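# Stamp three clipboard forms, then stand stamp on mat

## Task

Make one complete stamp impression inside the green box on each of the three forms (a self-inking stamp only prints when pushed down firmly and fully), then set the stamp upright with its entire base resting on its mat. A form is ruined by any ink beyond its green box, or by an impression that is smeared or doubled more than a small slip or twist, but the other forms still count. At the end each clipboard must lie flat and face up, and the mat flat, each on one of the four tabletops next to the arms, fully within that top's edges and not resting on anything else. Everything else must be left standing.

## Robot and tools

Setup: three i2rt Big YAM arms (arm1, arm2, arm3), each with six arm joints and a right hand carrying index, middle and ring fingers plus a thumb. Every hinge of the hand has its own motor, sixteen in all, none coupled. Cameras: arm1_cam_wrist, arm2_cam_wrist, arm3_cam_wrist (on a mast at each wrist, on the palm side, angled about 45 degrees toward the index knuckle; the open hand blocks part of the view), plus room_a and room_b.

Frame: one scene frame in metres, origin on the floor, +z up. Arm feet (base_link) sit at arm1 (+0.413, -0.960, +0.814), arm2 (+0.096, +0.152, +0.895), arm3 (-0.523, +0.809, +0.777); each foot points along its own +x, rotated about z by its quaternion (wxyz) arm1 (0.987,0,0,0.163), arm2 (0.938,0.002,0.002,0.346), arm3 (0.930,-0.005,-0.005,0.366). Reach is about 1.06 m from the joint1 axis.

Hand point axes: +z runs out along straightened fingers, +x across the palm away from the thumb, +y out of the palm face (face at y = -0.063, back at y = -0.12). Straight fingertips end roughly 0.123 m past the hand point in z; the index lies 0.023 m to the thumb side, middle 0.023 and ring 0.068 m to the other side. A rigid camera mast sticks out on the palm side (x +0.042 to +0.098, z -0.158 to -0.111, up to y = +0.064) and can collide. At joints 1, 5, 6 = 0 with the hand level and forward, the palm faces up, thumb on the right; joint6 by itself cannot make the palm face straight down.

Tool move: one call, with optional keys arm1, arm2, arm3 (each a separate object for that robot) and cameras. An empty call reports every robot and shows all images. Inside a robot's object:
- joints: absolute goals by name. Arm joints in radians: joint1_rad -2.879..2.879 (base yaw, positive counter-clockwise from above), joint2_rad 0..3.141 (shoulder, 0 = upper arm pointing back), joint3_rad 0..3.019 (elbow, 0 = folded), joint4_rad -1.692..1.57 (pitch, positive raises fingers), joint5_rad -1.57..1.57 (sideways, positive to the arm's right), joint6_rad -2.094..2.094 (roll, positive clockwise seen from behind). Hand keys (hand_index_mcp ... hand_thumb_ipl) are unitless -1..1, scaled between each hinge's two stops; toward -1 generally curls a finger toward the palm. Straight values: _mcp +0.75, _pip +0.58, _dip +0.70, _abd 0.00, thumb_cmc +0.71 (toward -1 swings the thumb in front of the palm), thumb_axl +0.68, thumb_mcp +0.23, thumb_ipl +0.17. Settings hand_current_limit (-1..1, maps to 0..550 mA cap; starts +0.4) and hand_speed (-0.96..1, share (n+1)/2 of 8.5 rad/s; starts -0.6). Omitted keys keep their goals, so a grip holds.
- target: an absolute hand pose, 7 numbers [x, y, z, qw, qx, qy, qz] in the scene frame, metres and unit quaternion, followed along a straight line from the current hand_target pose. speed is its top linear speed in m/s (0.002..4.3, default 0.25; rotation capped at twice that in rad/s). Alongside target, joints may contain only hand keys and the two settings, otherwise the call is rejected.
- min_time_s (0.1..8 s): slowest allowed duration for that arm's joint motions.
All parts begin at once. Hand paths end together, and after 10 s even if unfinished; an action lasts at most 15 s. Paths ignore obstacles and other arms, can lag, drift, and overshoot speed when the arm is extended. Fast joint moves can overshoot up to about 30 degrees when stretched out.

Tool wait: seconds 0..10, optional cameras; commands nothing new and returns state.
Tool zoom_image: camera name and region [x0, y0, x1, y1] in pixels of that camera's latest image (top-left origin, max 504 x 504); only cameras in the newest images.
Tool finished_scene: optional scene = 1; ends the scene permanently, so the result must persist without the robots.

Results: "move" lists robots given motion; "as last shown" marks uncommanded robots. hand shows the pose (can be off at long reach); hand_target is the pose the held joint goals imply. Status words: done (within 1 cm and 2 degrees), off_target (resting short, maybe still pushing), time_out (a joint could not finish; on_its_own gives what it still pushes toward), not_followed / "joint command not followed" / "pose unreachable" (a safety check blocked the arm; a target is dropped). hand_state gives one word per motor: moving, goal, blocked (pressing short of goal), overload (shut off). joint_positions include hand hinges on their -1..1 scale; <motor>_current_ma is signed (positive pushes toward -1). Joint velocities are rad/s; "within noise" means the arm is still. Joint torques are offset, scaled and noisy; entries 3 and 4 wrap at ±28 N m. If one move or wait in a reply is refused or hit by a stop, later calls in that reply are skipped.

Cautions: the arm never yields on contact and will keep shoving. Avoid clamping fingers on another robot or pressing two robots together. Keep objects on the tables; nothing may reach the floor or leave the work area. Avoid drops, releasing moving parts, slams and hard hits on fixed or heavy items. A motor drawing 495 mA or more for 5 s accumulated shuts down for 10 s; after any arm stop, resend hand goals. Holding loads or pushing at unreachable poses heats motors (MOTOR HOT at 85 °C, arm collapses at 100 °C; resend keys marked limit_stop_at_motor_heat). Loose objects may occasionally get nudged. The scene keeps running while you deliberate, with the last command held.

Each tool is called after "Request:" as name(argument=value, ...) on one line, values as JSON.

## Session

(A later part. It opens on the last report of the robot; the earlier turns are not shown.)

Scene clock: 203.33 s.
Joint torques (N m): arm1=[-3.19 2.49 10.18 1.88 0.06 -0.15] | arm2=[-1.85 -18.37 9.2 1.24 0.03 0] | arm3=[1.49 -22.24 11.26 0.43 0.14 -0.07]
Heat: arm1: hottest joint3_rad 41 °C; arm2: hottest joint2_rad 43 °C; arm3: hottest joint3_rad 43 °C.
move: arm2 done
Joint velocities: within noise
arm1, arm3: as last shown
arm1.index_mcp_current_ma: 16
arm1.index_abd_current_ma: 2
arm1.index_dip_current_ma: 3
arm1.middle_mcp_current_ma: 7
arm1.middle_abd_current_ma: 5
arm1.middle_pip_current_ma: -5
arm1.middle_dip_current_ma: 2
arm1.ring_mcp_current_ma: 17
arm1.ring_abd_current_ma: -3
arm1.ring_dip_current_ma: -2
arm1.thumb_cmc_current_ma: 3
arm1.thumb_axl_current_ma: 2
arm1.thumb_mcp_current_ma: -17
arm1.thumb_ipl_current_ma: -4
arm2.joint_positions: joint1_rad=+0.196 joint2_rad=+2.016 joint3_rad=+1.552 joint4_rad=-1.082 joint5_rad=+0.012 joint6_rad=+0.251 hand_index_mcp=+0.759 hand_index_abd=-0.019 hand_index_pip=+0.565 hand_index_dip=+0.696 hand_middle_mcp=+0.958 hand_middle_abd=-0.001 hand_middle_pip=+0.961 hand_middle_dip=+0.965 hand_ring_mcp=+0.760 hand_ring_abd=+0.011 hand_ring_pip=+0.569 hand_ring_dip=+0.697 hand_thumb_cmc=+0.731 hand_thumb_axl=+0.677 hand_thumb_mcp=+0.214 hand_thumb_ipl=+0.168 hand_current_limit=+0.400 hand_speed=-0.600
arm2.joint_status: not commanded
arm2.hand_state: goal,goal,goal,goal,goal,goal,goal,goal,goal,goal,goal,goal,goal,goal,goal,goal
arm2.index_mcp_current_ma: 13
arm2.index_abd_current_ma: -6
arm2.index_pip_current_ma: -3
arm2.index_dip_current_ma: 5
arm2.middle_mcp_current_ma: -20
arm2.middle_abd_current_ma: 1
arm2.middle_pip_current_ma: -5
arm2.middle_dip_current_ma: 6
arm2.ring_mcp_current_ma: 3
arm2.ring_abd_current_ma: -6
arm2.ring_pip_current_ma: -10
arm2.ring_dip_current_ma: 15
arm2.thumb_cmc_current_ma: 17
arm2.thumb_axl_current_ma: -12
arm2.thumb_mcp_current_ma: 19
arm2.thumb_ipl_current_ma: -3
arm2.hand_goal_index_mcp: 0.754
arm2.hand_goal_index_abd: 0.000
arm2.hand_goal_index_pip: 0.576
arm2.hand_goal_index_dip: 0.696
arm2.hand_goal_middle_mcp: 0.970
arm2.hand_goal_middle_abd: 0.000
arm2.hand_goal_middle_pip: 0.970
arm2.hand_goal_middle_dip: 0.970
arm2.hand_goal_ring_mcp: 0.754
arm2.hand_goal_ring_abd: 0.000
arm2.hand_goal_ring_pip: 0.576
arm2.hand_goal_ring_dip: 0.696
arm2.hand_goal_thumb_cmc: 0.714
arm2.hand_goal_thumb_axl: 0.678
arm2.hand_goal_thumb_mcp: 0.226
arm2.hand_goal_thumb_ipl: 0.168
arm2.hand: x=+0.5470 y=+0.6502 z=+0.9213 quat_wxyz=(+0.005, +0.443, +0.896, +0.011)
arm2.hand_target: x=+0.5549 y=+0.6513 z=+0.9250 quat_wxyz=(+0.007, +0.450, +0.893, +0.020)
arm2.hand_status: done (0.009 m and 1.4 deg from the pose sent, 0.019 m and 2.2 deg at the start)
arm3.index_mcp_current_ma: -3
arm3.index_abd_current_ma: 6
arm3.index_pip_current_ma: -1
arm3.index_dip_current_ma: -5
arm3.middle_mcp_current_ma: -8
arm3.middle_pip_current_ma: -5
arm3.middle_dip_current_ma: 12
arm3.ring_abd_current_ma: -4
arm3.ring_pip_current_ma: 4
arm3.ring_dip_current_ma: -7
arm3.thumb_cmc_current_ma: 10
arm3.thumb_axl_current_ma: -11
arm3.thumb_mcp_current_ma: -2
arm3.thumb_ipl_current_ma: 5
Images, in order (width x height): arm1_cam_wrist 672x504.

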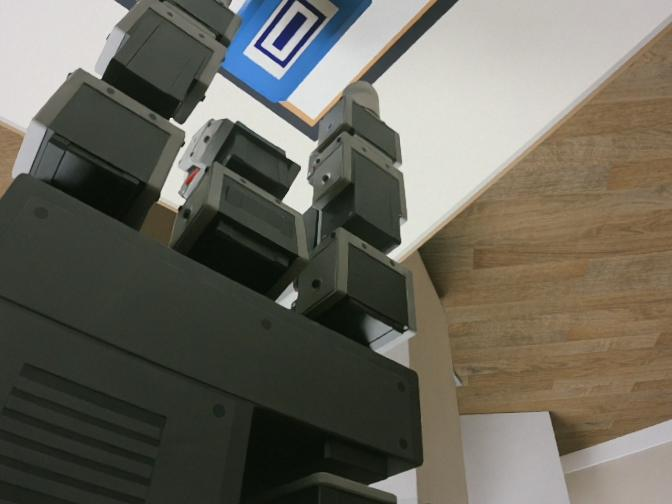

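Request:
move(arm2={"target":[0.5495,0.652,0.882,0.0066,0.4501,0.893,0.016],"speed":0.1}, cameras=["arm1_cam_wrist"])

Request:
zoom_image(camera="arm1_cam_wrist", region=[180, 0, 480, 225])

Scene clock: 204.83 s.
Joint torques (N m): arm1=[-3.25 2.61 10.19 1.91 0.06 -0.15] | arm2=[-1.38 -19.08 8.57 1.16 0.11 0.04] | arm3=[1.55 -22.18 11.26 0.43 0.16 -0.07]
Heat: arm1: hottest joint3_rad 41 °C; arm2: hottest joint2_rad 43 °C; arm3: hottest joint3_rad 43 °C.
move: arm2 done
Joint velocities: within noise
arm1, arm3: as last shown
arm1.index_mcp_current_ma: 22
arm1.index_abd_current_ma: -4
arm1.index_pip_current_ma: -10
arm1.middle_mcp_current_ma: 5
arm1.middle_abd_current_ma: 0
arm1.middle_pip_current_ma: -11
arm1.middle_dip_current_ma: -2
arm1.ring_mcp_current_ma: 19
arm1.ring_abd_current_ma: 1
arm1.ring_pip_current_ma: -1
arm1.ring_dip_current_ma: -1
arm1.thumb_cmc_current_ma: 7
arm1.thumb_axl_current_ma: 10
arm1.thumb_mcp_current_ma: -13
arm1.thumb_ipl_current_ma: -9
arm2.joint_positions: joint1_rad=+0.196 joint2_rad=+2.073 joint3_rad=+1.515 joint4_rad=-0.998 joint5_rad=+0.012 joint6_rad=+0.255 hand_index_mcp=+0.759 hand_index_abd=-0.019 hand_index_pip=+0.565 hand_index_dip=+0.696 hand_middle_mcp=+0.958 hand_middle_abd=-0.001 hand_middle_pip=+0.961 hand_middle_dip=+0.965 hand_ring_mcp=+0.760 hand_ring_abd=+0.011 hand_ring_pip=+0.569 hand_ring_dip=+0.697 hand_thumb_cmc=+0.731 hand_thumb_axl=+0.677 hand_thumb_mcp=+0.214 hand_thumb_ipl=+0.168 hand_current_limit=+0.400 hand_speed=-0.600
arm2.joint_status: not commanded
arm2.hand_state: goal,goal,goal,goal,goal,goal,goal,goal,goal,goal,goal,goal,goal,goal,goal,goal
arm2.index_mcp_current_ma: 7
arm2.index_abd_current_ma: -11
arm2.index_pip_current_ma: -3
arm2.index_dip_current_ma: 4
arm2.middle_mcp_current_ma: -14
arm2.middle_abd_current_ma: -8
arm2.middle_pip_current_ma: -21
arm2.middle_dip_current_ma: 1
arm2.ring_mcp_current_ma: 23
arm2.ring_abd_current_ma: 3
arm2.ring_pip_current_ma: 5
arm2.ring_dip_current_ma: 17
arm2.thumb_cmc_current_ma: 20
arm2.thumb_axl_current_ma: 7
arm2.thumb_mcp_current_ma: -11
arm2.thumb_ipl_current_ma: -19
arm2.hand_goal_index_mcp: 0.754
arm2.hand_goal_index_abd: 0.000
arm2.hand_goal_index_pip: 0.576
arm2.hand_goal_index_dip: 0.696
arm2.hand_goal_middle_mcp: 0.970
arm2.hand_goal_middle_abd: 0.000
arm2.hand_goal_middle_pip: 0.970
arm2.hand_goal_middle_dip: 0.970
arm2.hand_goal_ring_mcp: 0.754
arm2.hand_goal_ring_abd: 0.000
arm2.hand_goal_ring_pip: 0.576
arm2.hand_goal_ring_dip: 0.696
arm2.hand_goal_thumb_cmc: 0.714
arm2.hand_goal_thumb_axl: 0.678
arm2.hand_goal_thumb_mcp: 0.226
arm2.hand_goal_thumb_ipl: 0.168
arm2.hand: x=+0.5452 y=+0.6478 z=+0.8758 quat_wxyz=(+0.004, +0.445, +0.895, +0.006)
arm2.hand_target: x=+0.5495 y=+0.6519 z=+0.8820 quat_wxyz=(+0.006, +0.450, +0.893, +0.016)
arm2.hand_status: done (0.009 m and 1.3 deg from the pose sent, 0.039 m and 1.1 deg at the start)
arm3.index_abd_current_ma: 2
arm3.index_pip_current_ma: 1
arm3.index_dip_current_ma: -3
arm3.middle_mcp_current_ma: -11
arm3.middle_abd_current_ma: 6
arm3.middle_pip_current_ma: -4
arm3.middle_dip_current_ma: 8
arm3.ring_mcp_current_ma: 8
arm3.ring_abd_current_ma: -5
arm3.ring_pip_current_ma: 1
arm3.ring_dip_current_ma: -6
arm3.thumb_cmc_current_ma: 12
arm3.thumb_axl_current_ma: -12
arm3.thumb_mcp_current_ma: 2
arm3.thumb_ipl_current_ma: 7
Images, in order (width x height): arm1_cam_wrist 672x504.

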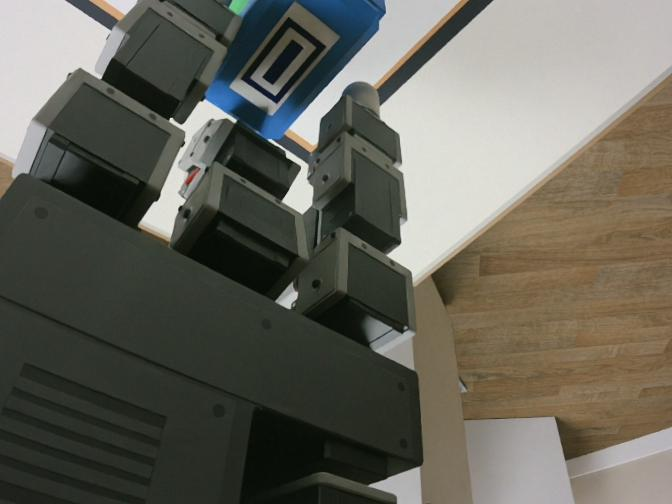

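Scaled by 1.680.

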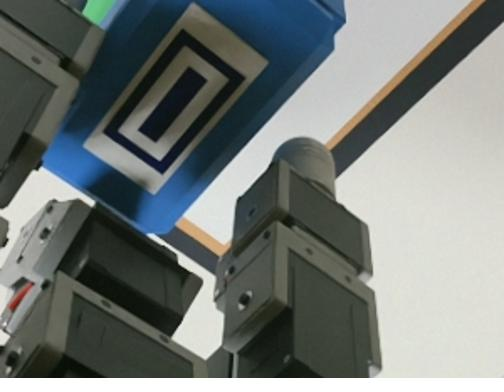

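Request:
move(arm2={"target":[0.5455,0.657,0.882,0.0066,0.4501,0.893,0.016],"speed":0.1}, cameras=["arm1_cam_wrist"])

Request:
zoom_image(camera="arm1_cam_wrist", region=[180, 0, 480, 225])

Scene clock: 206.00 s.
Joint torques (N m): arm1=[-3.19 2.49 10.19 1.87 0.06 -0.15] | arm2=[-0.85 -18.84 9.03 1.06 0.12 0.04] | arm3=[1.49 -22.3 11.28 0.43 0.15 -0.06]
Heat: arm1: hottest joint3_rad 41 °C; arm2: hottest joint2_rad 43 °C; arm3: hottest joint3_rad 43 °C.
move: arm2 off_target
Joint velocities: within noise
arm1, arm3: as last shown
arm1.index_abd_current_ma: 4
arm1.index_pip_current_ma: -4
arm1.index_dip_current_ma: 1
arm1.middle_mcp_current_ma: 6
arm1.middle_abd_current_ma: 2
arm1.middle_pip_current_ma: -8
arm1.middle_dip_current_ma: 4
arm1.ring_mcp_current_ma: 24
arm1.ring_abd_current_ma: -3
arm1.ring_pip_current_ma: 1
arm1.ring_dip_current_ma: -2
arm1.thumb_cmc_current_ma: 6
arm1.thumb_axl_current_ma: 9
arm1.thumb_mcp_current_ma: -11
arm1.thumb_ipl_current_ma: -8
arm2.joint_positions: joint1_rad=+0.200 joint2_rad=+2.073 joint3_rad=+1.515 joint4_rad=-0.998 joint5_rad=+0.012 joint6_rad=+0.265 hand_index_mcp=+0.759 hand_index_abd=-0.019 hand_index_pip=+0.565 hand_index_dip=+0.696 hand_middle_mcp=+0.958 hand_middle_abd=-0.001 hand_middle_pip=+0.961 hand_middle_dip=+0.965 hand_ring_mcp=+0.760 hand_ring_abd=+0.011 hand_ring_pip=+0.569 hand_ring_dip=+0.697 hand_thumb_cmc=+0.731 hand_thumb_axl=+0.677 hand_thumb_mcp=+0.214 hand_thumb_ipl=+0.168 hand_current_limit=+0.400 hand_speed=-0.600
arm2.joint_status: not commanded
arm2.hand_state: goal,goal,goal,goal,goal,goal,goal,goal,goal,goal,goal,goal,goal,goal,goal,goal
arm2.index_mcp_current_ma: 8
arm2.index_abd_current_ma: -15
arm2.index_pip_current_ma: 4
arm2.index_dip_current_ma: 2
arm2.middle_mcp_current_ma: -27
arm2.middle_abd_current_ma: -5
arm2.middle_pip_current_ma: -14
arm2.middle_dip_current_ma: 18
arm2.ring_mcp_current_ma: 9
arm2.ring_abd_current_ma: -13
arm2.ring_pip_current_ma: 7
arm2.ring_dip_current_ma: 15
arm2.thumb_cmc_current_ma: 16
arm2.thumb_axl_current_ma: -23
arm2.thumb_mcp_current_ma: 1
arm2.thumb_ipl_current_ma: 5
arm2.hand_goal_index_mcp: 0.754
arm2.hand_goal_index_abd: 0.000
arm2.hand_goal_index_pip: 0.576
arm2.hand_goal_index_dip: 0.696
arm2.hand_goal_middle_mcp: 0.970
arm2.hand_goal_middle_abd: 0.000
arm2.hand_goal_middle_pip: 0.970
arm2.hand_goal_middle_dip: 0.970
arm2.hand_goal_ring_mcp: 0.754
arm2.hand_goal_ring_abd: 0.000
arm2.hand_goal_ring_pip: 0.576
arm2.hand_goal_ring_dip: 0.696
arm2.hand_goal_thumb_cmc: 0.714
arm2.hand_goal_thumb_axl: 0.678
arm2.hand_goal_thumb_mcp: 0.226
arm2.hand_goal_thumb_ipl: 0.168
arm2.hand: x=+0.5436 y=+0.6487 z=+0.8758 quat_wxyz=(+0.004, +0.448, +0.894, +0.006)
arm2.hand_target: x=+0.5454 y=+0.6569 z=+0.8820 quat_wxyz=(+0.006, +0.450, +0.893, +0.016)
arm2.hand_status: off_target (0.011 m and 1.2 deg from the pose sent, 0.011 m and 1.3 deg at the start)
arm3.index_mcp_current_ma: -1
arm3.index_abd_current_ma: 5
arm3.index_pip_current_ma: 0
arm3.index_dip_current_ma: -7
arm3.middle_abd_current_ma: 7
arm3.middle_dip_current_ma: 12
arm3.ring_abd_current_ma: -8
arm3.ring_pip_current_ma: -4
arm3.ring_dip_current_ma: -7
arm3.thumb_cmc_current_ma: 6
arm3.thumb_axl_current_ma: -10
arm3.thumb_mcp_current_ma: -3
arm3.thumb_ipl_current_ma: 8
Images, in order (width x height): arm1_cam_wrist 672x504.

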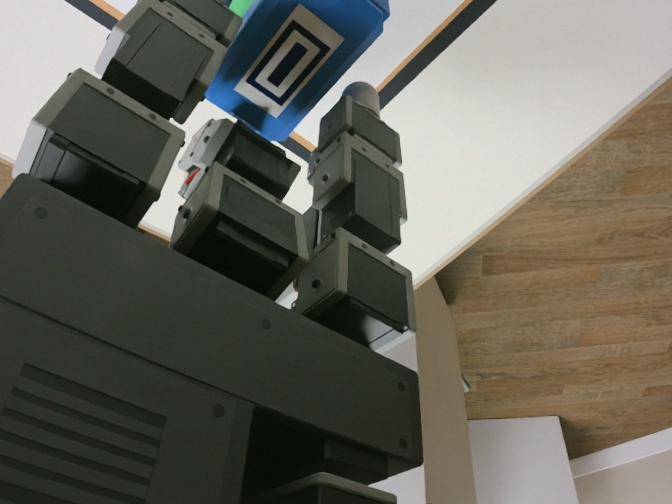

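Scaled by 1.680.

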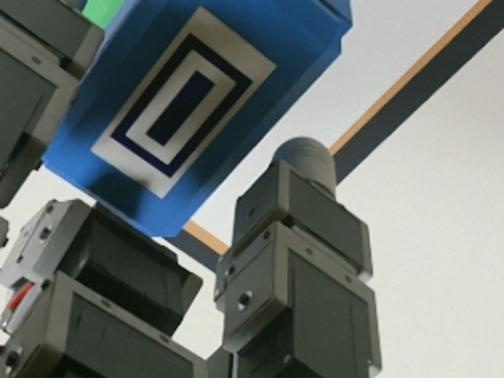

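Request:
move(arm2={"joints":{"hand_index_abd":-0.65,"hand_ring_abd":0.65}}, cameras=["arm1_cam_wrist"])

Scene clock: 206.90 s.
Joint torques (N m): arm1=[-3.19 2.43 10.21 1.88 0.05 -0.15] | arm2=[-0.85 -18.84 9.03 1.06 0.09 0.03] | arm3=[1.61 -22.24 11.25 0.43 0.15 -0.07]
Heat: arm1: hottest joint3_rad 41 °C; arm2: hottest joint2_rad 43 °C; arm3: hottest joint3_rad 44 °C.
move: arm2 off_target
Joint velocities: within noise
arm1, arm3: as last shown
arm1.index_mcp_current_ma: 25
arm1.index_abd_current_ma: 3
arm1.index_pip_current_ma: -5
arm1.index_dip_current_ma: 5
arm1.middle_mcp_current_ma: 4
arm1.middle_abd_current_ma: 1
arm1.middle_pip_current_ma: -5
arm1.middle_dip_current_ma: -3
arm1.ring_mcp_current_ma: 21
arm1.ring_dip_current_ma: 5
arm1.thumb_axl_current_ma: 6
arm1.thumb_mcp_current_ma: -12
arm2.joint_positions: joint1_rad=+0.200 joint2_rad=+2.073 joint3_rad=+1.515 joint4_rad=-0.998 joint5_rad=+0.013 joint6_rad=+0.266 hand_index_mcp=+0.759 hand_index_abd=-0.134 hand_index_pip=+0.568 hand_index_dip=+0.696 hand_middle_mcp=+0.958 hand_middle_abd=-0.001 hand_middle_pip=+0.961 hand_middle_dip=+0.965 hand_ring_mcp=+0.758 hand_ring_abd=+0.126 hand_ring_pip=+0.573 hand_ring_dip=+0.697 hand_thumb_cmc=+0.731 hand_thumb_axl=+0.677 hand_thumb_mcp=+0.214 hand_thumb_ipl=+0.168 hand_current_limit=+0.400 hand_speed=-0.600
arm2.joint_status: hand_index_abd off_target (ended at -0.134, target -0.650); hand_ring_abd off_target (ended at +0.126, target +0.650)
arm2.hand_state: goal,blocked,goal,goal,goal,goal,goal,goal,goal,blocked,goal,goal,goal,goal,goal,goal
arm2.index_mcp_current_ma: 5
arm2.index_abd_current_ma: 279
arm2.index_pip_current_ma: -11
arm2.index_dip_current_ma: -5
arm2.middle_mcp_current_ma: -6
arm2.middle_abd_current_ma: 11
arm2.middle_pip_current_ma: -22
arm2.middle_dip_current_ma: 15
arm2.ring_mcp_current_ma: 5
arm2.ring_abd_current_ma: -295
arm2.ring_pip_current_ma: -14
arm2.ring_dip_current_ma: -1
arm2.thumb_cmc_current_ma: 2
arm2.thumb_axl_current_ma: -9
arm2.thumb_mcp_current_ma: -12
arm2.thumb_ipl_current_ma: 5
arm2.hand_goal_index_mcp: 0.754
arm2.hand_goal_index_abd: -0.650
arm2.hand_goal_index_pip: 0.576
arm2.hand_goal_index_dip: 0.696
arm2.hand_goal_middle_mcp: 0.970
arm2.hand_goal_middle_abd: 0.000
arm2.hand_goal_middle_pip: 0.970
arm2.hand_goal_middle_dip: 0.970
arm2.hand_goal_ring_mcp: 0.754
arm2.hand_goal_ring_abd: 0.650
arm2.hand_goal_ring_pip: 0.576
arm2.hand_goal_ring_dip: 0.696
arm2.hand_goal_thumb_cmc: 0.714
arm2.hand_goal_thumb_axl: 0.678
arm2.hand_goal_thumb_mcp: 0.226
arm2.hand_goal_thumb_ipl: 0.168
arm2.hand: x=+0.5436 y=+0.6487 z=+0.8758 quat_wxyz=(+0.004, +0.448, +0.894, +0.006)
arm2.hand_target: x=+0.5454 y=+0.6569 z=+0.8820 quat_wxyz=(+0.006, +0.450, +0.893, +0.016)
arm2.hand_status: not commanded
arm3.index_abd_current_ma: 3
arm3.index_pip_current_ma: 2
arm3.index_dip_current_ma: -3
arm3.middle_abd_current_ma: 10
arm3.middle_pip_current_ma: 0
arm3.ring_mcp_current_ma: 9
arm3.ring_pip_current_ma: 3
arm3.ring_dip_current_ma: -5
arm3.thumb_cmc_current_ma: 14
arm3.thumb_axl_current_ma: -9
arm3.thumb_mcp_current_ma: -4
Images, in order (width x height): arm1_cam_wrist 672x504.

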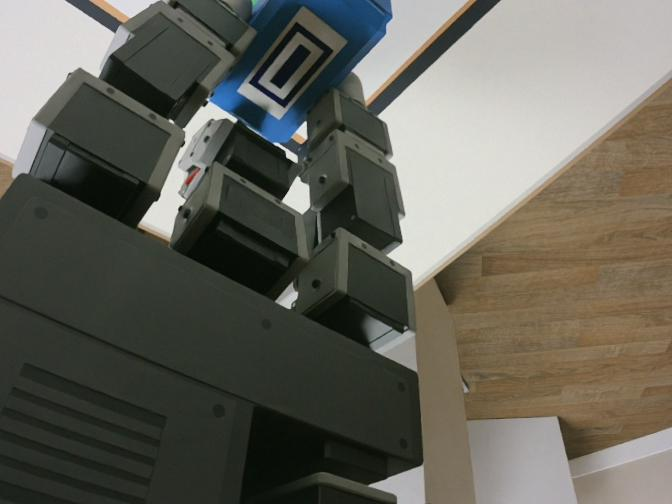

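Request:
move(arm2={"target":[0.549,0.661,1.03,0.0074,0.4501,0.893,0.0264],"speed":0.15}, cameras=["arm1_cam_wrist","room_a","room_b"])

Request:
zoom_image(camera="room_a", region=[205, 185, 285, 245])

Request:
zoom_image(camera="room_b", region=[485, 260, 555, 320])

Scene clock: 208.93 s.
Joint torques (N m): arm1=[-3.19 2.55 10.21 1.88 0.06 -0.15] | arm2=[-0.91 -19.9 13.26 0.43 0.01 0.03] | arm3=[1.49 -22.18 11.26 0.43 0.15 -0.06]
Heat: arm1: hottest joint3_rad 41 °C; arm2: hottest joint2_rad 43 °C; arm3: hottest joint3_rad 44 °C.
move: arm2 off_target
Joint velocities: within noise
arm1, arm3: as last shown
arm1.index_mcp_current_ma: 20
arm1.index_abd_current_ma: -1
arm1.index_pip_current_ma: -3
arm1.index_dip_current_ma: 4
arm1.middle_mcp_current_ma: 5
arm1.middle_abd_current_ma: 4
arm1.middle_pip_current_ma: -8
arm1.middle_dip_current_ma: 5
arm1.ring_mcp_current_ma: 27
arm1.ring_abd_current_ma: 2
arm1.ring_pip_current_ma: -2
arm1.ring_dip_current_ma: -3
arm1.thumb_cmc_current_ma: 7
arm1.thumb_axl_current_ma: 13
arm1.thumb_mcp_current_ma: -15
arm1.thumb_ipl_current_ma: -12
arm2.joint_positions: joint1_rad=+0.200 joint2_rad=+1.944 joint3_rad=+1.648 joint4_rad=-1.285 joint5_rad=+0.012 joint6_rad=+0.266 hand_index_mcp=+0.737 hand_index_abd=-0.134 hand_index_pip=+0.573 hand_index_dip=+0.696 hand_middle_mcp=+0.956 hand_middle_abd=-0.001 hand_middle_pip=+0.961 hand_middle_dip=+0.965 hand_ring_mcp=+0.742 hand_ring_abd=+0.126 hand_ring_pip=+0.583 hand_ring_dip=+0.697 hand_thumb_cmc=+0.723 hand_thumb_axl=+0.677 hand_thumb_mcp=+0.214 hand_thumb_ipl=+0.168 hand_current_limit=+0.400 hand_speed=-0.600
arm2.joint_status: not commanded
arm2.hand_state: goal,blocked,goal,goal,goal,goal,goal,goal,goal,blocked,goal,goal,goal,goal,goal,goal
arm2.index_mcp_current_ma: -10
arm2.index_abd_current_ma: 283
arm2.index_pip_current_ma: 2
arm2.index_dip_current_ma: 9
arm2.middle_mcp_current_ma: -14
arm2.middle_abd_current_ma: 2
arm2.middle_pip_current_ma: -19
arm2.middle_dip_current_ma: 23
arm2.ring_mcp_current_ma: 13
arm2.ring_abd_current_ma: -284
arm2.ring_pip_current_ma: 0
arm2.ring_dip_current_ma: 0
arm2.thumb_cmc_current_ma: 15
arm2.thumb_axl_current_ma: 5
arm2.thumb_mcp_current_ma: 5
arm2.thumb_ipl_current_ma: -22
arm2.hand_goal_index_mcp: 0.754
arm2.hand_goal_index_abd: -0.650
arm2.hand_goal_index_pip: 0.576
arm2.hand_goal_index_dip: 0.696
arm2.hand_goal_middle_mcp: 0.970
arm2.hand_goal_middle_abd: 0.000
arm2.hand_goal_middle_pip: 0.970
arm2.hand_goal_middle_dip: 0.970
arm2.hand_goal_ring_mcp: 0.754
arm2.hand_goal_ring_abd: 0.650
arm2.hand_goal_ring_pip: 0.576
arm2.hand_goal_ring_dip: 0.696
arm2.hand_goal_thumb_cmc: 0.714
arm2.hand_goal_thumb_axl: 0.678
arm2.hand_goal_thumb_mcp: 0.226
arm2.hand_goal_thumb_ipl: 0.168
arm2.hand: x=+0.5409 y=+0.6443 z=+0.9934 quat_wxyz=(+0.002, +0.448, +0.894, -0.006)
arm2.hand_target: x=+0.5479 y=+0.6596 z=+1.0301 quat_wxyz=(+0.007, +0.450, +0.893, +0.027)
arm2.hand_status: off_target (0.041 m and 3.8 deg from the pose sent, 0.155 m and 2.4 deg at the start)
arm3.index_mcp_current_ma: -2
arm3.index_abd_current_ma: 4
arm3.index_pip_current_ma: 1
arm3.index_dip_current_ma: -5
arm3.middle_abd_current_ma: 8
arm3.middle_pip_current_ma: -5
arm3.middle_dip_current_ma: 8
arm3.ring_mcp_current_ma: 1
arm3.ring_abd_current_ma: -9
arm3.ring_pip_current_ma: 1
arm3.thumb_cmc_current_ma: 12
arm3.thumb_axl_current_ma: -11
arm3.thumb_mcp_current_ma: -2
arm3.thumb_ipl_current_ma: 11
Images, in order (width x height): arm1_cam_wrist 672x504, room_a 672x504, room_b 672x504.

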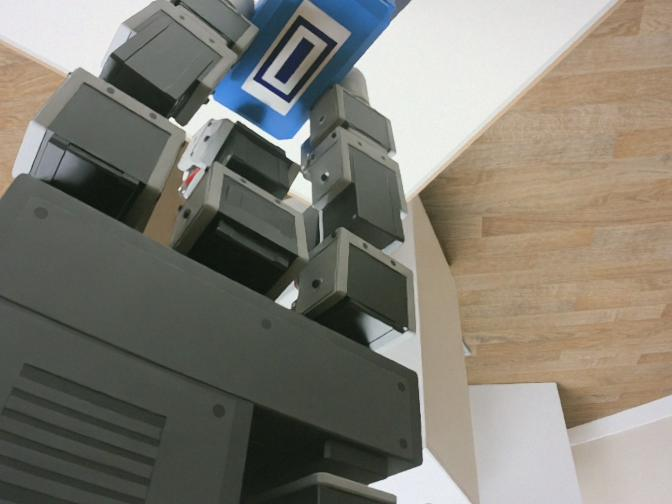

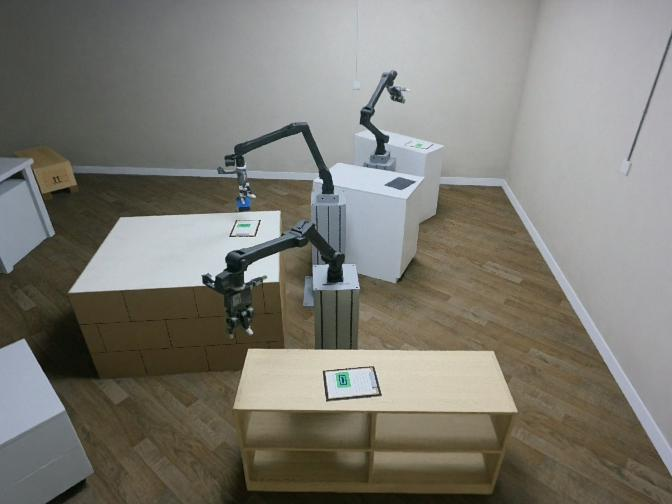

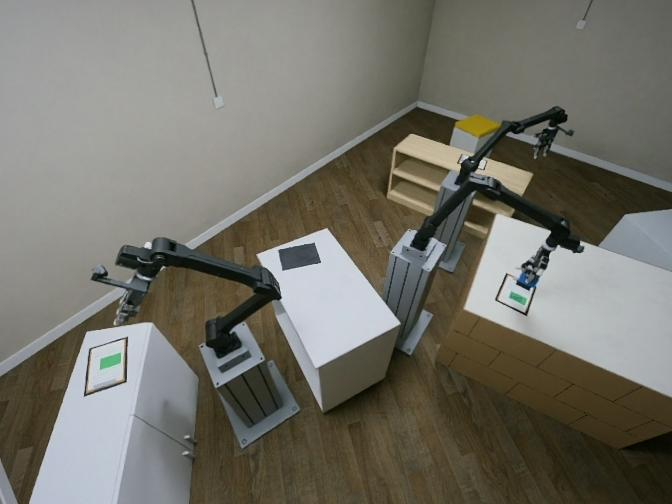

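Scaled by 6.300.

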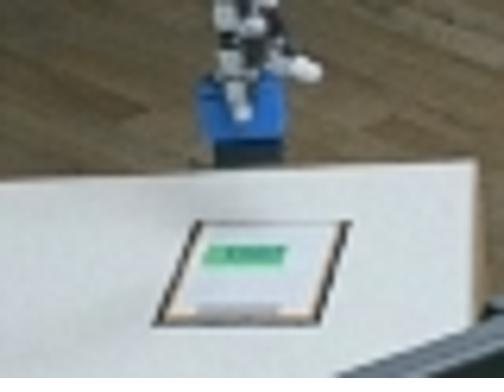

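Scaled by 7.200.

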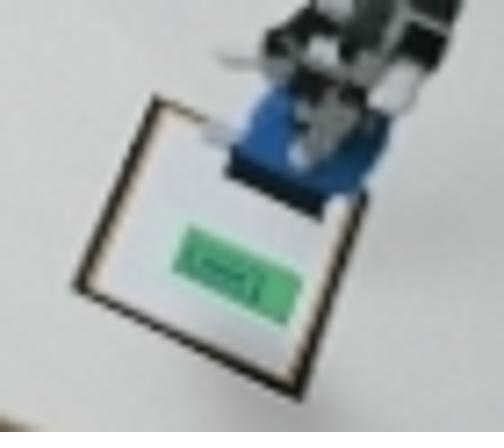

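Request:
zoom_image(camera="room_b", region=[505, 285, 530, 310])

Request:
zoom_image(camera="room_a", region=[230, 215, 260, 235])

Scaled by 20.160.

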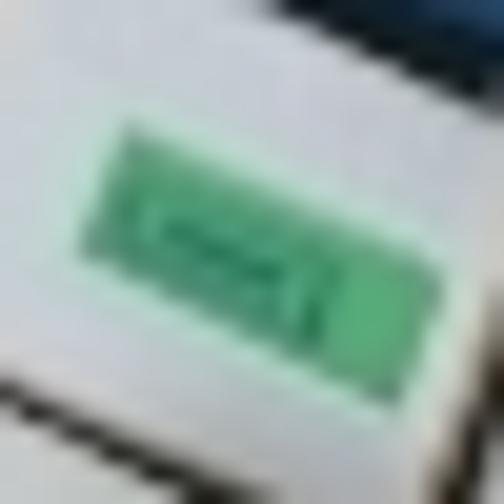

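Scaled by 16.800.

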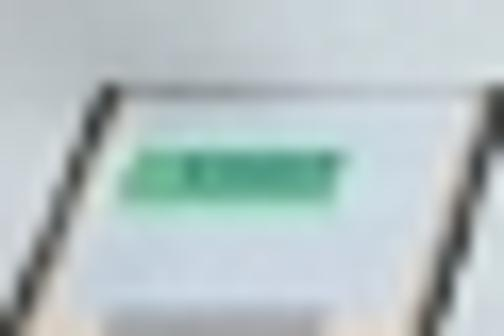

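Request:
move(arm2={"target":[0.423,0.829,1.05,0.0017,0.3827,0.9239,0.0272],"speed":0.25}, cameras=["arm1_cam_wrist"])

Request:
zoom_image(camera="arm1_cam_wrist", region=[380, 0, 580, 200])

Scene clock: 211.23 s.
Joint torques (N m): arm1=[-3.19 2.55 10.19 1.94 0.06 -0.15] | arm2=[-1.61 -21.6 14.05 0.47 0.14 0.04] | arm3=[1.38 -22.24 11.25 0.5 0.13 -0.07]
Heat: arm1: hottest joint3_rad 41 °C; arm2: hottest joint2_rad 43 °C; arm3: hottest joint3_rad 44 °C.
move: arm2 off_target
Joint velocities: within noise
arm1.joint_positions: joint1_rad=-1.886 joint2_rad=+0.614 joint3_rad=+1.385 joint4_rad=-1.551 joint5_rad=+0.003 joint6_rad=+0.010 hand_index_mcp=+0.776 hand_index_abd=+0.001 hand_index_pip=+0.577 hand_index_dip=+0.696 hand_middle_mcp=+0.765 hand_middle_abd=+0.002 hand_middle_pip=+0.577 hand_middle_dip=+0.696 hand_ring_mcp=+0.765 hand_ring_abd=+0.001 hand_ring_pip=+0.577 hand_ring_dip=+0.696 hand_thumb_cmc=+0.726 hand_thumb_axl=+0.677 hand_thumb_mcp=+0.224 hand_thumb_ipl=+0.168 hand_current_limit=+0.400 hand_speed=-0.600
arm1.joint_status: not commanded
arm1.hand_state: blocked,goal,goal,goal,goal,goal,goal,goal,goal,goal,goal,goal,goal,goal,goal,goal
arm1.index_mcp_current_ma: 26
arm1.index_abd_current_ma: 2
arm1.index_pip_current_ma: -2
arm1.index_dip_current_ma: 3
arm1.middle_mcp_current_ma: 4
arm1.middle_abd_current_ma: 0
arm1.middle_pip_current_ma: -6
arm1.middle_dip_current_ma: -1
arm1.ring_mcp_current_ma: 15
arm1.ring_abd_current_ma: -3
arm1.ring_pip_current_ma: 1
arm1.ring_dip_current_ma: 0
arm1.thumb_cmc_current_ma: 8
arm1.thumb_axl_current_ma: 12
arm1.thumb_mcp_current_ma: -16
arm1.thumb_ipl_current_ma: -5
arm1.hand_goal_index_mcp: 0.754
arm1.hand_goal_index_abd: 0.000
arm1.hand_goal_index_pip: 0.576
arm1.hand_goal_index_dip: 0.696
arm1.hand_goal_middle_mcp: 0.754
arm1.hand_goal_middle_abd: 0.000
arm1.hand_goal_middle_pip: 0.576
arm1.hand_goal_middle_dip: 0.696
arm1.hand_goal_ring_mcp: 0.754
arm1.hand_goal_ring_abd: 0.000
arm1.hand_goal_ring_pip: 0.576
arm1.hand_goal_ring_dip: 0.696
arm1.hand_goal_thumb_cmc: 0.714
arm1.hand_goal_thumb_axl: 0.678
arm1.hand_goal_thumb_mcp: 0.226
arm1.hand_goal_thumb_ipl: 0.168
arm1.hand: x=+0.3920 y=-1.2216 z=+1.3708 quat_wxyz=(+0.385, +0.923, +0.001, +0.003)
arm1.hand_target: x=+0.3897 y=-1.2172 z=+1.3826 quat_wxyz=(+0.394, +0.919, +0.000, +0.000)
arm1.hand_status: not commanded
arm2.joint_positions: joint1_rad=+0.495 joint2_rad=+2.147 joint3_rad=+2.051 joint4_rad=-1.472 joint5_rad=+0.009 joint6_rad=+0.401 hand_index_mcp=+0.738 hand_index_abd=-0.134 hand_index_pip=+0.571 hand_index_dip=+0.696 hand_middle_mcp=+0.956 hand_middle_abd=+0.000 hand_middle_pip=+0.961 hand_middle_dip=+0.965 hand_ring_mcp=+0.741 hand_ring_abd=+0.126 hand_ring_pip=+0.583 hand_ring_dip=+0.697 hand_thumb_cmc=+0.723 hand_thumb_axl=+0.677 hand_thumb_mcp=+0.214 hand_thumb_ipl=+0.168 hand_current_limit=+0.400 hand_speed=-0.600
arm2.joint_status: not commanded
arm2.hand_state: goal,blocked,goal,goal,goal,goal,goal,goal,goal,blocked,goal,goal,goal,goal,goal,goal
arm2.index_mcp_current_ma: 0
arm2.index_abd_current_ma: 268
arm2.index_pip_current_ma: -5
arm2.index_dip_current_ma: 16
arm2.middle_mcp_current_ma: -14
arm2.middle_abd_current_ma: 5
arm2.middle_pip_current_ma: -26
arm2.middle_dip_current_ma: 0
arm2.ring_mcp_current_ma: 10
arm2.ring_abd_current_ma: -296
arm2.ring_pip_current_ma: -8
arm2.ring_dip_current_ma: 9
arm2.thumb_cmc_current_ma: 13
arm2.thumb_axl_current_ma: -19
arm2.thumb_mcp_current_ma: 3
arm2.thumb_ipl_current_ma: -8
arm2.hand_goal_index_mcp: 0.754
arm2.hand_goal_index_abd: -0.650
arm2.hand_goal_index_pip: 0.576
arm2.hand_goal_index_dip: 0.696
arm2.hand_goal_middle_mcp: 0.970
arm2.hand_goal_middle_abd: 0.000
arm2.hand_goal_middle_pip: 0.970
arm2.hand_goal_middle_dip: 0.970
arm2.hand_goal_ring_mcp: 0.754
arm2.hand_goal_ring_abd: 0.650
arm2.hand_goal_ring_pip: 0.576
arm2.hand_goal_ring_dip: 0.696
arm2.hand_goal_thumb_cmc: 0.714
arm2.hand_goal_thumb_axl: 0.678
arm2.hand_goal_thumb_mcp: 0.226
arm2.hand_goal_thumb_ipl: 0.168
arm2.hand: x=+0.4139 y=+0.8172 z=+1.0226 quat_wxyz=(+0.001, +0.376, +0.927, +0.001)
arm2.hand_target: x=+0.4223 y=+0.8277 z=+1.0503 quat_wxyz=(+0.002, +0.382, +0.924, +0.028)
arm2.hand_status: off_target (0.031 m and 3.1 deg from the pose sent, 0.226 m and 9.1 deg at the start)
arm3.joint_positions: joint1_rad=+0.904 joint2_rad=+2.229 joint3_rad=+2.433 joint4_rad=-1.685 joint5_rad=+0.008 joint6_rad=+1.581 hand_index_mcp=+0.748 hand_index_abd=+0.003 hand_index_pip=+0.571 hand_index_dip=+0.701 hand_middle_mcp=+0.960 hand_middle_abd=+0.000 hand_middle_pip=+0.966 hand_middle_dip=+0.968 hand_ring_mcp=+0.748 hand_ring_abd=+0.007 hand_ring_pip=+0.570 hand_ring_dip=+0.698 hand_thumb_cmc=+0.719 hand_thumb_axl=+0.677 hand_thumb_mcp=+0.221 hand_thumb_ipl=+0.168 hand_current_limit=+0.400 hand_speed=-0.600
arm3.joint_status: not commanded
arm3.hand_state: goal,goal,goal,goal,goal,goal,goal,goal,goal,goal,goal,goal,goal,goal,goal,goal
arm3.index_mcp_current_ma: -1
arm3.index_abd_current_ma: 6
arm3.index_pip_current_ma: 3
arm3.index_dip_current_ma: -5
arm3.middle_mcp_current_ma: -12
arm3.middle_abd_current_ma: 9
arm3.middle_pip_current_ma: -1
arm3.middle_dip_current_ma: 10
arm3.ring_mcp_current_ma: 4
arm3.ring_abd_current_ma: -5
arm3.ring_pip_current_ma: -1
arm3.ring_dip_current_ma: -9
arm3.thumb_cmc_current_ma: 10
arm3.thumb_axl_current_ma: -11
arm3.thumb_mcp_current_ma: -4
arm3.thumb_ipl_current_ma: 9
arm3.hand_goal_index_mcp: 0.754
arm3.hand_goal_index_abd: 0.000
arm3.hand_goal_index_pip: 0.576
arm3.hand_goal_index_dip: 0.696
arm3.hand_goal_middle_mcp: 0.970
arm3.hand_goal_middle_abd: 0.000
arm3.hand_goal_middle_pip: 0.970
arm3.hand_goal_middle_dip: 0.970
arm3.hand_goal_ring_mcp: 0.754
arm3.hand_goal_ring_abd: 0.000
arm3.hand_goal_ring_pip: 0.576
arm3.hand_goal_ring_dip: 0.696
arm3.hand_goal_thumb_cmc: 0.714
arm3.hand_goal_thumb_axl: 0.678
arm3.hand_goal_thumb_mcp: 0.226
arm3.hand_goal_thumb_ipl: 0.168
arm3.hand: x=-0.4964 y=+1.4951 z=+0.9914 quat_wxyz=(-0.024, +0.680, +0.732, +0.036)
arm3.hand_target: x=-0.4940 y=+1.4990 z=+1.0070 quat_wxyz=(-0.033, +0.679, +0.732, +0.046)
arm3.hand_status: not commanded
Images, in order (width x height): arm1_cam_wrist 672x504.

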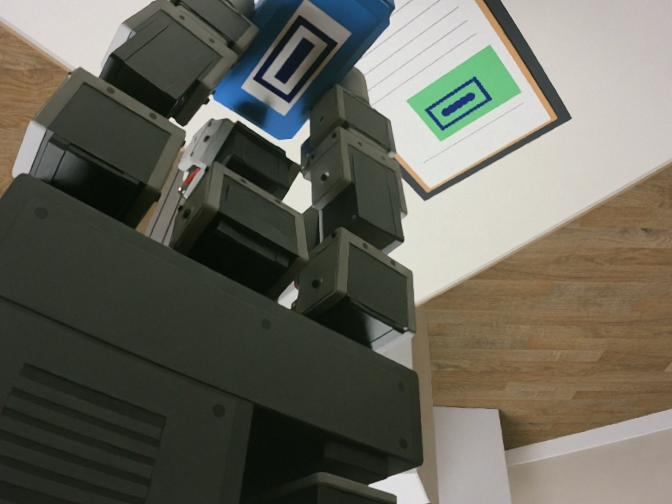

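Scaled by 2.520.

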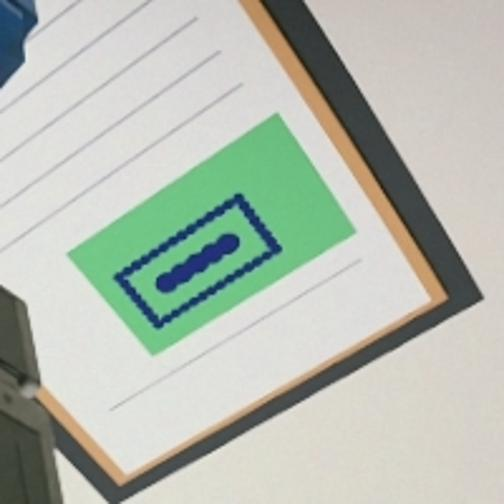

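Request:
move(arm2={"joints":{"joint2_rad":1.62,"joint3_rad":1.60,"joint4_rad":-1.50},"min_time_s":2})

Request:
move(arm2={"joints":{"joint1_rad":-2.0,"joint6_rad":0.0},"min_time_s":5}, cameras=["all"])

Scene clock: 215.00 s.
Joint torques (N m): arm1=[-3.14 2.61 10.18 1.89 0.07 -0.15] | arm2=[-1.61 -16.09 10.29 0.64 0.14 0.03] | arm3=[1.55 -22.3 11.3 0.46 0.15 -0.07]
Heat: arm1: hottest joint3_rad 41 °C; arm2: hottest joint2_rad 44 °C; arm3: hottest joint3_rad 44 °C.
move: arm2 done
Joint velocities: within noise
arm1, arm3: as last shown
arm1.index_mcp_current_ma: 19
arm1.index_abd_current_ma: -1
arm1.index_pip_current_ma: 3
arm1.index_dip_current_ma: 4
arm1.middle_mcp_current_ma: 2
arm1.middle_abd_current_ma: 3
arm1.middle_pip_current_ma: -8
arm1.middle_dip_current_ma: 0
arm1.ring_mcp_current_ma: 18
arm1.ring_abd_current_ma: 0
arm1.ring_pip_current_ma: 5
arm1.ring_dip_current_ma: 1
arm1.thumb_cmc_current_ma: 7
arm1.thumb_axl_current_ma: 6
arm1.thumb_mcp_current_ma: -8
arm1.thumb_ipl_current_ma: -12
arm2.joint_positions: joint1_rad=+0.495 joint2_rad=+1.643 joint3_rad=+1.589 joint4_rad=-1.496 joint5_rad=+0.009 joint6_rad=+0.402 hand_index_mcp=+0.739 hand_index_abd=-0.134 hand_index_pip=+0.578 hand_index_dip=+0.696 hand_middle_mcp=+0.956 hand_middle_abd=+0.000 hand_middle_pip=+0.961 hand_middle_dip=+0.965 hand_ring_mcp=+0.748 hand_ring_abd=+0.126 hand_ring_pip=+0.583 hand_ring_dip=+0.697 hand_thumb_cmc=+0.729 hand_thumb_axl=+0.677 hand_thumb_mcp=+0.214 hand_thumb_ipl=+0.168 hand_current_limit=+0.400 hand_speed=-0.600
arm2.joint_status: all done
arm2.hand_state: goal,blocked,goal,goal,goal,goal,goal,goal,goal,blocked,goal,goal,goal,goal,goal,goal
arm2.index_mcp_current_ma: -7
arm2.index_abd_current_ma: 275
arm2.index_pip_current_ma: 6
arm2.index_dip_current_ma: 5
arm2.middle_mcp_current_ma: -23
arm2.middle_abd_current_ma: 10
arm2.middle_pip_current_ma: 4
arm2.middle_dip_current_ma: 19
arm2.ring_mcp_current_ma: -5
arm2.ring_abd_current_ma: -295
arm2.ring_pip_current_ma: 16
arm2.ring_dip_current_ma: 21
arm2.thumb_cmc_current_ma: 21
arm2.thumb_axl_current_ma: -3
arm2.thumb_mcp_current_ma: -10
arm2.thumb_ipl_current_ma: -6
arm2.hand_goal_index_mcp: 0.754
arm2.hand_goal_index_abd: -0.650
arm2.hand_goal_index_pip: 0.576
arm2.hand_goal_index_dip: 0.696
arm2.hand_goal_middle_mcp: 0.970
arm2.hand_goal_middle_abd: 0.000
arm2.hand_goal_middle_pip: 0.970
arm2.hand_goal_middle_dip: 0.970
arm2.hand_goal_ring_mcp: 0.754
arm2.hand_goal_ring_abd: 0.650
arm2.hand_goal_ring_pip: 0.576
arm2.hand_goal_ring_dip: 0.696
arm2.hand_goal_thumb_cmc: 0.714
arm2.hand_goal_thumb_axl: 0.678
arm2.hand_goal_thumb_mcp: 0.226
arm2.hand_goal_thumb_ipl: 0.168
arm2.hand: x=+0.3560 y=+0.6652 z=+1.1320 quat_wxyz=(+0.001, +0.376, +0.927, +0.010)
arm2.hand_target: x=+0.3585 y=+0.6627 z=+1.1497 quat_wxyz=(+0.002, +0.382, +0.924, +0.025)
arm2.hand_status: not commanded
arm3.index_mcp_current_ma: -5
arm3.index_abd_current_ma: 5
arm3.index_pip_current_ma: 1
arm3.index_dip_current_ma: -4
arm3.middle_mcp_current_ma: -11
arm3.middle_abd_current_ma: 7
arm3.middle_pip_current_ma: -5
arm3.ring_mcp_current_ma: 5
arm3.ring_abd_current_ma: -6
arm3.ring_dip_current_ma: -8
arm3.thumb_cmc_current_ma: 11
arm3.thumb_axl_current_ma: -7
arm3.thumb_mcp_current_ma: -1
arm3.thumb_ipl_current_ma: 10
pictures: none

Scene clock: 220.70 s.
Joint torques (N m): arm1=[-3.14 2.61 10.21 1.88 0.06 -0.15] | arm2=[-1.08 -16.15 10.3 0.65 0.04 -0.18] | arm3=[1.49 -22.18 11.3 0.44 0.15 -0.07]
Heat: arm1: hottest joint3_rad 41 °C; arm2: hottest joint2_rad 44 °C; arm3: hottest joint3_rad 44 °C.
move: arm2 done
Joint velocities: within noise
arm1, arm3: as last shown
arm1.index_abd_current_ma: 0
arm1.index_pip_current_ma: -4
arm1.index_dip_current_ma: 6
arm1.middle_mcp_current_ma: 7
arm1.middle_abd_current_ma: -1
arm1.middle_pip_current_ma: -3
arm1.ring_mcp_current_ma: 20
arm1.ring_abd_current_ma: -2
arm1.ring_pip_current_ma: -2
arm1.ring_dip_current_ma: -1
arm1.thumb_cmc_current_ma: 4
arm1.thumb_axl_current_ma: 5
arm1.thumb_mcp_current_ma: -10
arm1.thumb_ipl_current_ma: -8
arm2.joint_positions: joint1_rad=-2.005 joint2_rad=+1.643 joint3_rad=+1.589 joint4_rad=-1.496 joint5_rad=+0.012 joint6_rad=+0.011 hand_index_mcp=+0.739 hand_index_abd=-0.134 hand_index_pip=+0.578 hand_index_dip=+0.696 hand_middle_mcp=+0.956 hand_middle_abd=+0.000 hand_middle_pip=+0.961 hand_middle_dip=+0.965 hand_ring_mcp=+0.748 hand_ring_abd=+0.126 hand_ring_pip=+0.583 hand_ring_dip=+0.697 hand_thumb_cmc=+0.729 hand_thumb_axl=+0.677 hand_thumb_mcp=+0.214 hand_thumb_ipl=+0.168 hand_current_limit=+0.400 hand_speed=-0.600
arm2.joint_status: all done
arm2.hand_state: goal,blocked,goal,goal,goal,goal,goal,goal,goal,blocked,goal,goal,goal,goal,goal,goal
arm2.index_mcp_current_ma: -16
arm2.index_abd_current_ma: 279
arm2.index_pip_current_ma: 11
arm2.index_dip_current_ma: -1
arm2.middle_mcp_current_ma: -18
arm2.middle_abd_current_ma: 2
arm2.middle_pip_current_ma: -25
arm2.middle_dip_current_ma: 8
arm2.ring_mcp_current_ma: 5
arm2.ring_abd_current_ma: -274
arm2.ring_pip_current_ma: 18
arm2.ring_dip_current_ma: -5
arm2.thumb_cmc_current_ma: 3
arm2.thumb_axl_current_ma: -23
arm2.thumb_mcp_current_ma: 12
arm2.thumb_ipl_current_ma: -12
arm2.hand_goal_index_mcp: 0.754
arm2.hand_goal_index_abd: -0.650
arm2.hand_goal_index_pip: 0.576
arm2.hand_goal_index_dip: 0.696
arm2.hand_goal_middle_mcp: 0.970
arm2.hand_goal_middle_abd: 0.000
arm2.hand_goal_middle_pip: 0.970
arm2.hand_goal_middle_dip: 0.970
arm2.hand_goal_ring_mcp: 0.754
arm2.hand_goal_ring_abd: 0.650
arm2.hand_goal_ring_pip: 0.576
arm2.hand_goal_ring_dip: 0.696
arm2.hand_goal_thumb_cmc: 0.714
arm2.hand_goal_thumb_axl: 0.678
arm2.hand_goal_thumb_mcp: 0.226
arm2.hand_goal_thumb_ipl: 0.168
arm2.hand: x=+0.2301 y=-0.4222 z=+1.1302 quat_wxyz=(+0.009, +0.991, +0.130, -0.007)
arm2.hand_target: x=+0.2341 y=-0.4208 z=+1.1482 quat_wxyz=(+0.024, +0.990, +0.138, -0.005)
arm2.hand_status: not commanded
arm3.index_mcp_current_ma: -3
arm3.index_abd_current_ma: 7
arm3.middle_dip_current_ma: 9
arm3.ring_mcp_current_ma: 8
arm3.ring_abd_current_ma: -5
arm3.ring_pip_current_ma: 3
arm3.ring_dip_current_ma: -9
arm3.thumb_cmc_current_ma: 7
arm3.thumb_axl_current_ma: -10
arm3.thumb_mcp_current_ma: -3
pictures: arm1_cam_wrist, arm2_cam_wrist, arm3_cam_wrist, room_a, room_b
Images, in order (width x height): arm1_cam_wrist 672x504, arm2_cam_wrist 672x504, arm3_cam_wrist 672x504, room_a 672x504, room_b 672x504.

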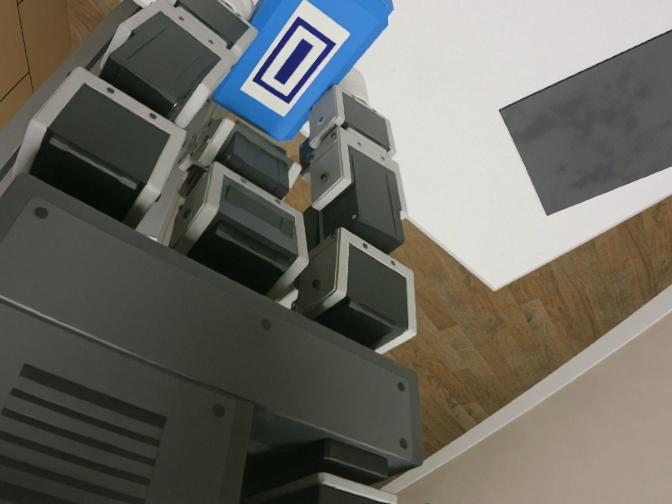

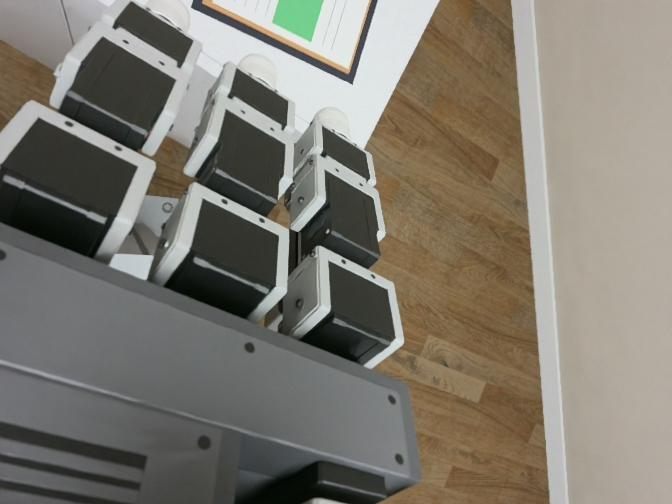

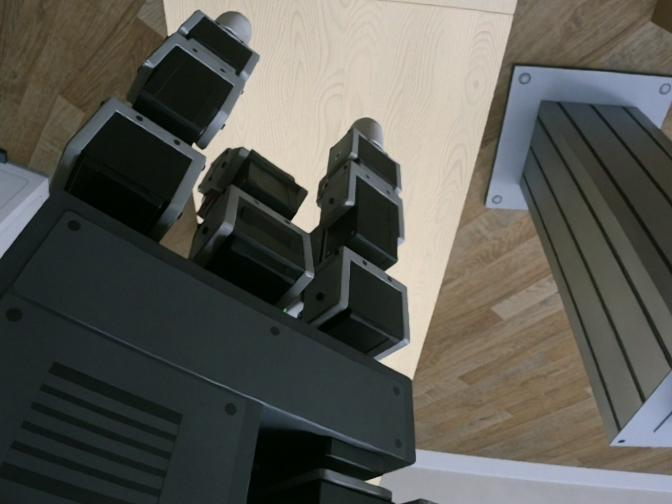

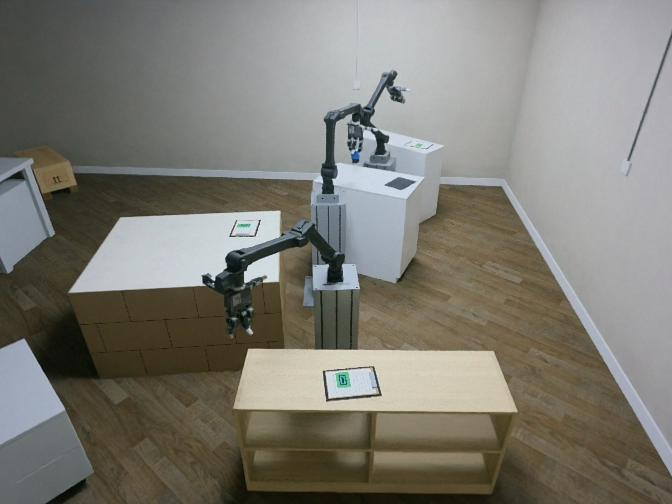

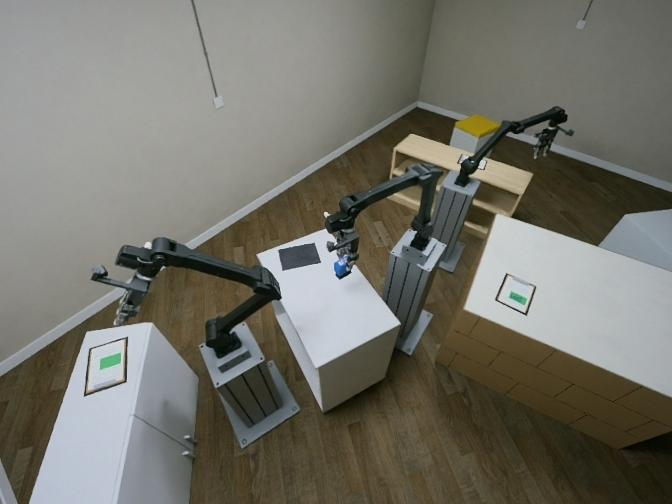

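Request:
move(arm2={"target":[0.235,-0.423,1.0,0.0199,0.9907,0.1349,0.0019],"speed":0.2}, cameras=["arm1_cam_wrist","arm2_cam_wrist","room_b"])

Scene clock: 223.00 s.
Joint torques (N m): arm1=[-3.19 2.55 10.19 1.89 0.06 -0.15] | arm2=[-1.2 -15.85 9.76 1.17 -0.03 -0.13] | arm3=[1.49 -22.18 11.23 0.43 0.14 -0.08]
Heat: arm1: hottest joint3_rad 41 °C; arm2: hottest joint2_rad 44 °C; arm3: hottest joint3_rad 44 °C.
move: arm2 off_target
Joint velocities: within noise
arm1, arm3: as last shown
arm1.index_mcp_current_ma: 23
arm1.index_abd_current_ma: 2
arm1.index_pip_current_ma: -5
arm1.index_dip_current_ma: 5
arm1.middle_mcp_current_ma: -1
arm1.middle_abd_current_ma: 0
arm1.middle_pip_current_ma: -8
arm1.middle_dip_current_ma: 1
arm1.ring_mcp_current_ma: 21
arm1.ring_abd_current_ma: -1
arm1.ring_pip_current_ma: -1
arm1.ring_dip_current_ma: 5
arm1.thumb_cmc_current_ma: 5
arm1.thumb_axl_current_ma: 8
arm1.thumb_ipl_current_ma: -9
arm2.joint_positions: joint1_rad=-2.005 joint2_rad=+1.726 joint3_rad=+1.303 joint4_rad=-1.146 joint5_rad=-0.001 joint6_rad=+0.010 hand_index_mcp=+0.739 hand_index_abd=-0.134 hand_index_pip=+0.577 hand_index_dip=+0.696 hand_middle_mcp=+0.956 hand_middle_abd=+0.000 hand_middle_pip=+0.961 hand_middle_dip=+0.965 hand_ring_mcp=+0.746 hand_ring_abd=+0.126 hand_ring_pip=+0.583 hand_ring_dip=+0.697 hand_thumb_cmc=+0.729 hand_thumb_axl=+0.677 hand_thumb_mcp=+0.214 hand_thumb_ipl=+0.168 hand_current_limit=+0.400 hand_speed=-0.600
arm2.joint_status: not commanded
arm2.hand_state: goal,blocked,goal,goal,goal,goal,goal,goal,goal,blocked,goal,goal,goal,goal,goal,goal
arm2.index_mcp_current_ma: -8
arm2.index_abd_current_ma: 288
arm2.index_pip_current_ma: 5
arm2.index_dip_current_ma: -17
arm2.middle_mcp_current_ma: -39
arm2.middle_abd_current_ma: 4
arm2.middle_pip_current_ma: -36
arm2.middle_dip_current_ma: 1
arm2.ring_mcp_current_ma: 12
arm2.ring_abd_current_ma: -300
arm2.ring_pip_current_ma: 7
arm2.ring_dip_current_ma: 32
arm2.thumb_cmc_current_ma: -2
arm2.thumb_axl_current_ma: -12
arm2.thumb_mcp_current_ma: -4
arm2.thumb_ipl_current_ma: -1
arm2.hand_goal_index_mcp: 0.754
arm2.hand_goal_index_abd: -0.650
arm2.hand_goal_index_pip: 0.576
arm2.hand_goal_index_dip: 0.696
arm2.hand_goal_middle_mcp: 0.970
arm2.hand_goal_middle_abd: 0.000
arm2.hand_goal_middle_pip: 0.970
arm2.hand_goal_middle_dip: 0.970
arm2.hand_goal_ring_mcp: 0.754
arm2.hand_goal_ring_abd: 0.650
arm2.hand_goal_ring_pip: 0.576
arm2.hand_goal_ring_dip: 0.696
arm2.hand_goal_thumb_cmc: 0.714
arm2.hand_goal_thumb_axl: 0.678
arm2.hand_goal_thumb_mcp: 0.226
arm2.hand_goal_thumb_ipl: 0.168
arm2.hand: x=+0.2296 y=-0.4146 z=+0.9835 quat_wxyz=(+0.000, +0.991, +0.131, -0.002)
arm2.hand_target: x=+0.2349 y=-0.4227 z=+1.0001 quat_wxyz=(+0.020, +0.991, +0.135, +0.002)
arm2.hand_status: off_target (0.019 m and 2.4 deg from the pose sent, 0.130 m and 1.7 deg at the start)
arm3.index_mcp_current_ma: -5
arm3.index_pip_current_ma: 0
arm3.middle_abd_current_ma: 9
arm3.middle_pip_current_ma: -2
arm3.middle_dip_current_ma: 8
arm3.ring_mcp_current_ma: 5
arm3.ring_abd_current_ma: -4
arm3.ring_dip_current_ma: -5
arm3.thumb_cmc_current_ma: 13
arm3.thumb_axl_current_ma: -7
arm3.thumb_mcp_current_ma: -2
arm3.thumb_ipl_current_ma: 8
Images, in order (width x height): arm1_cam_wrist 672x504, arm2_cam_wrist 672x504, room_b 672x504.

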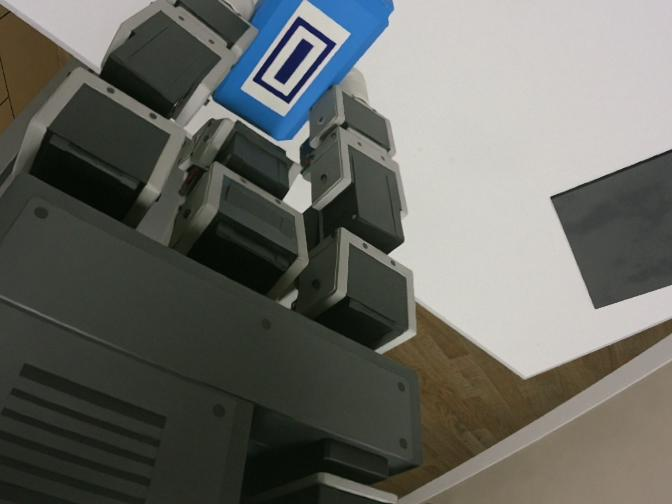

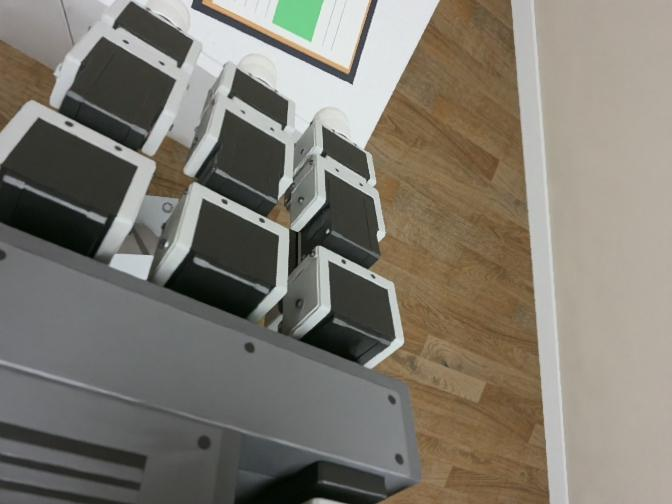

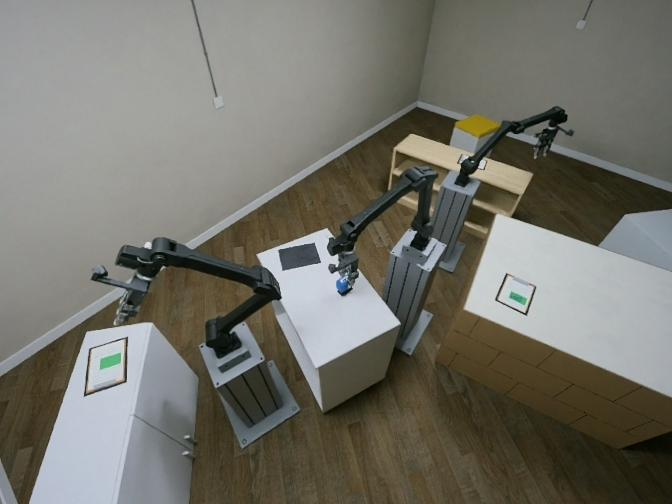

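Request:
zoom_image(camera="room_b", region=[310, 240, 380, 310])

Scaled by 7.200.

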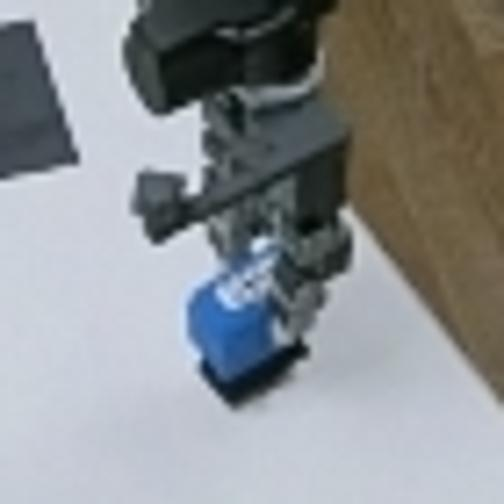

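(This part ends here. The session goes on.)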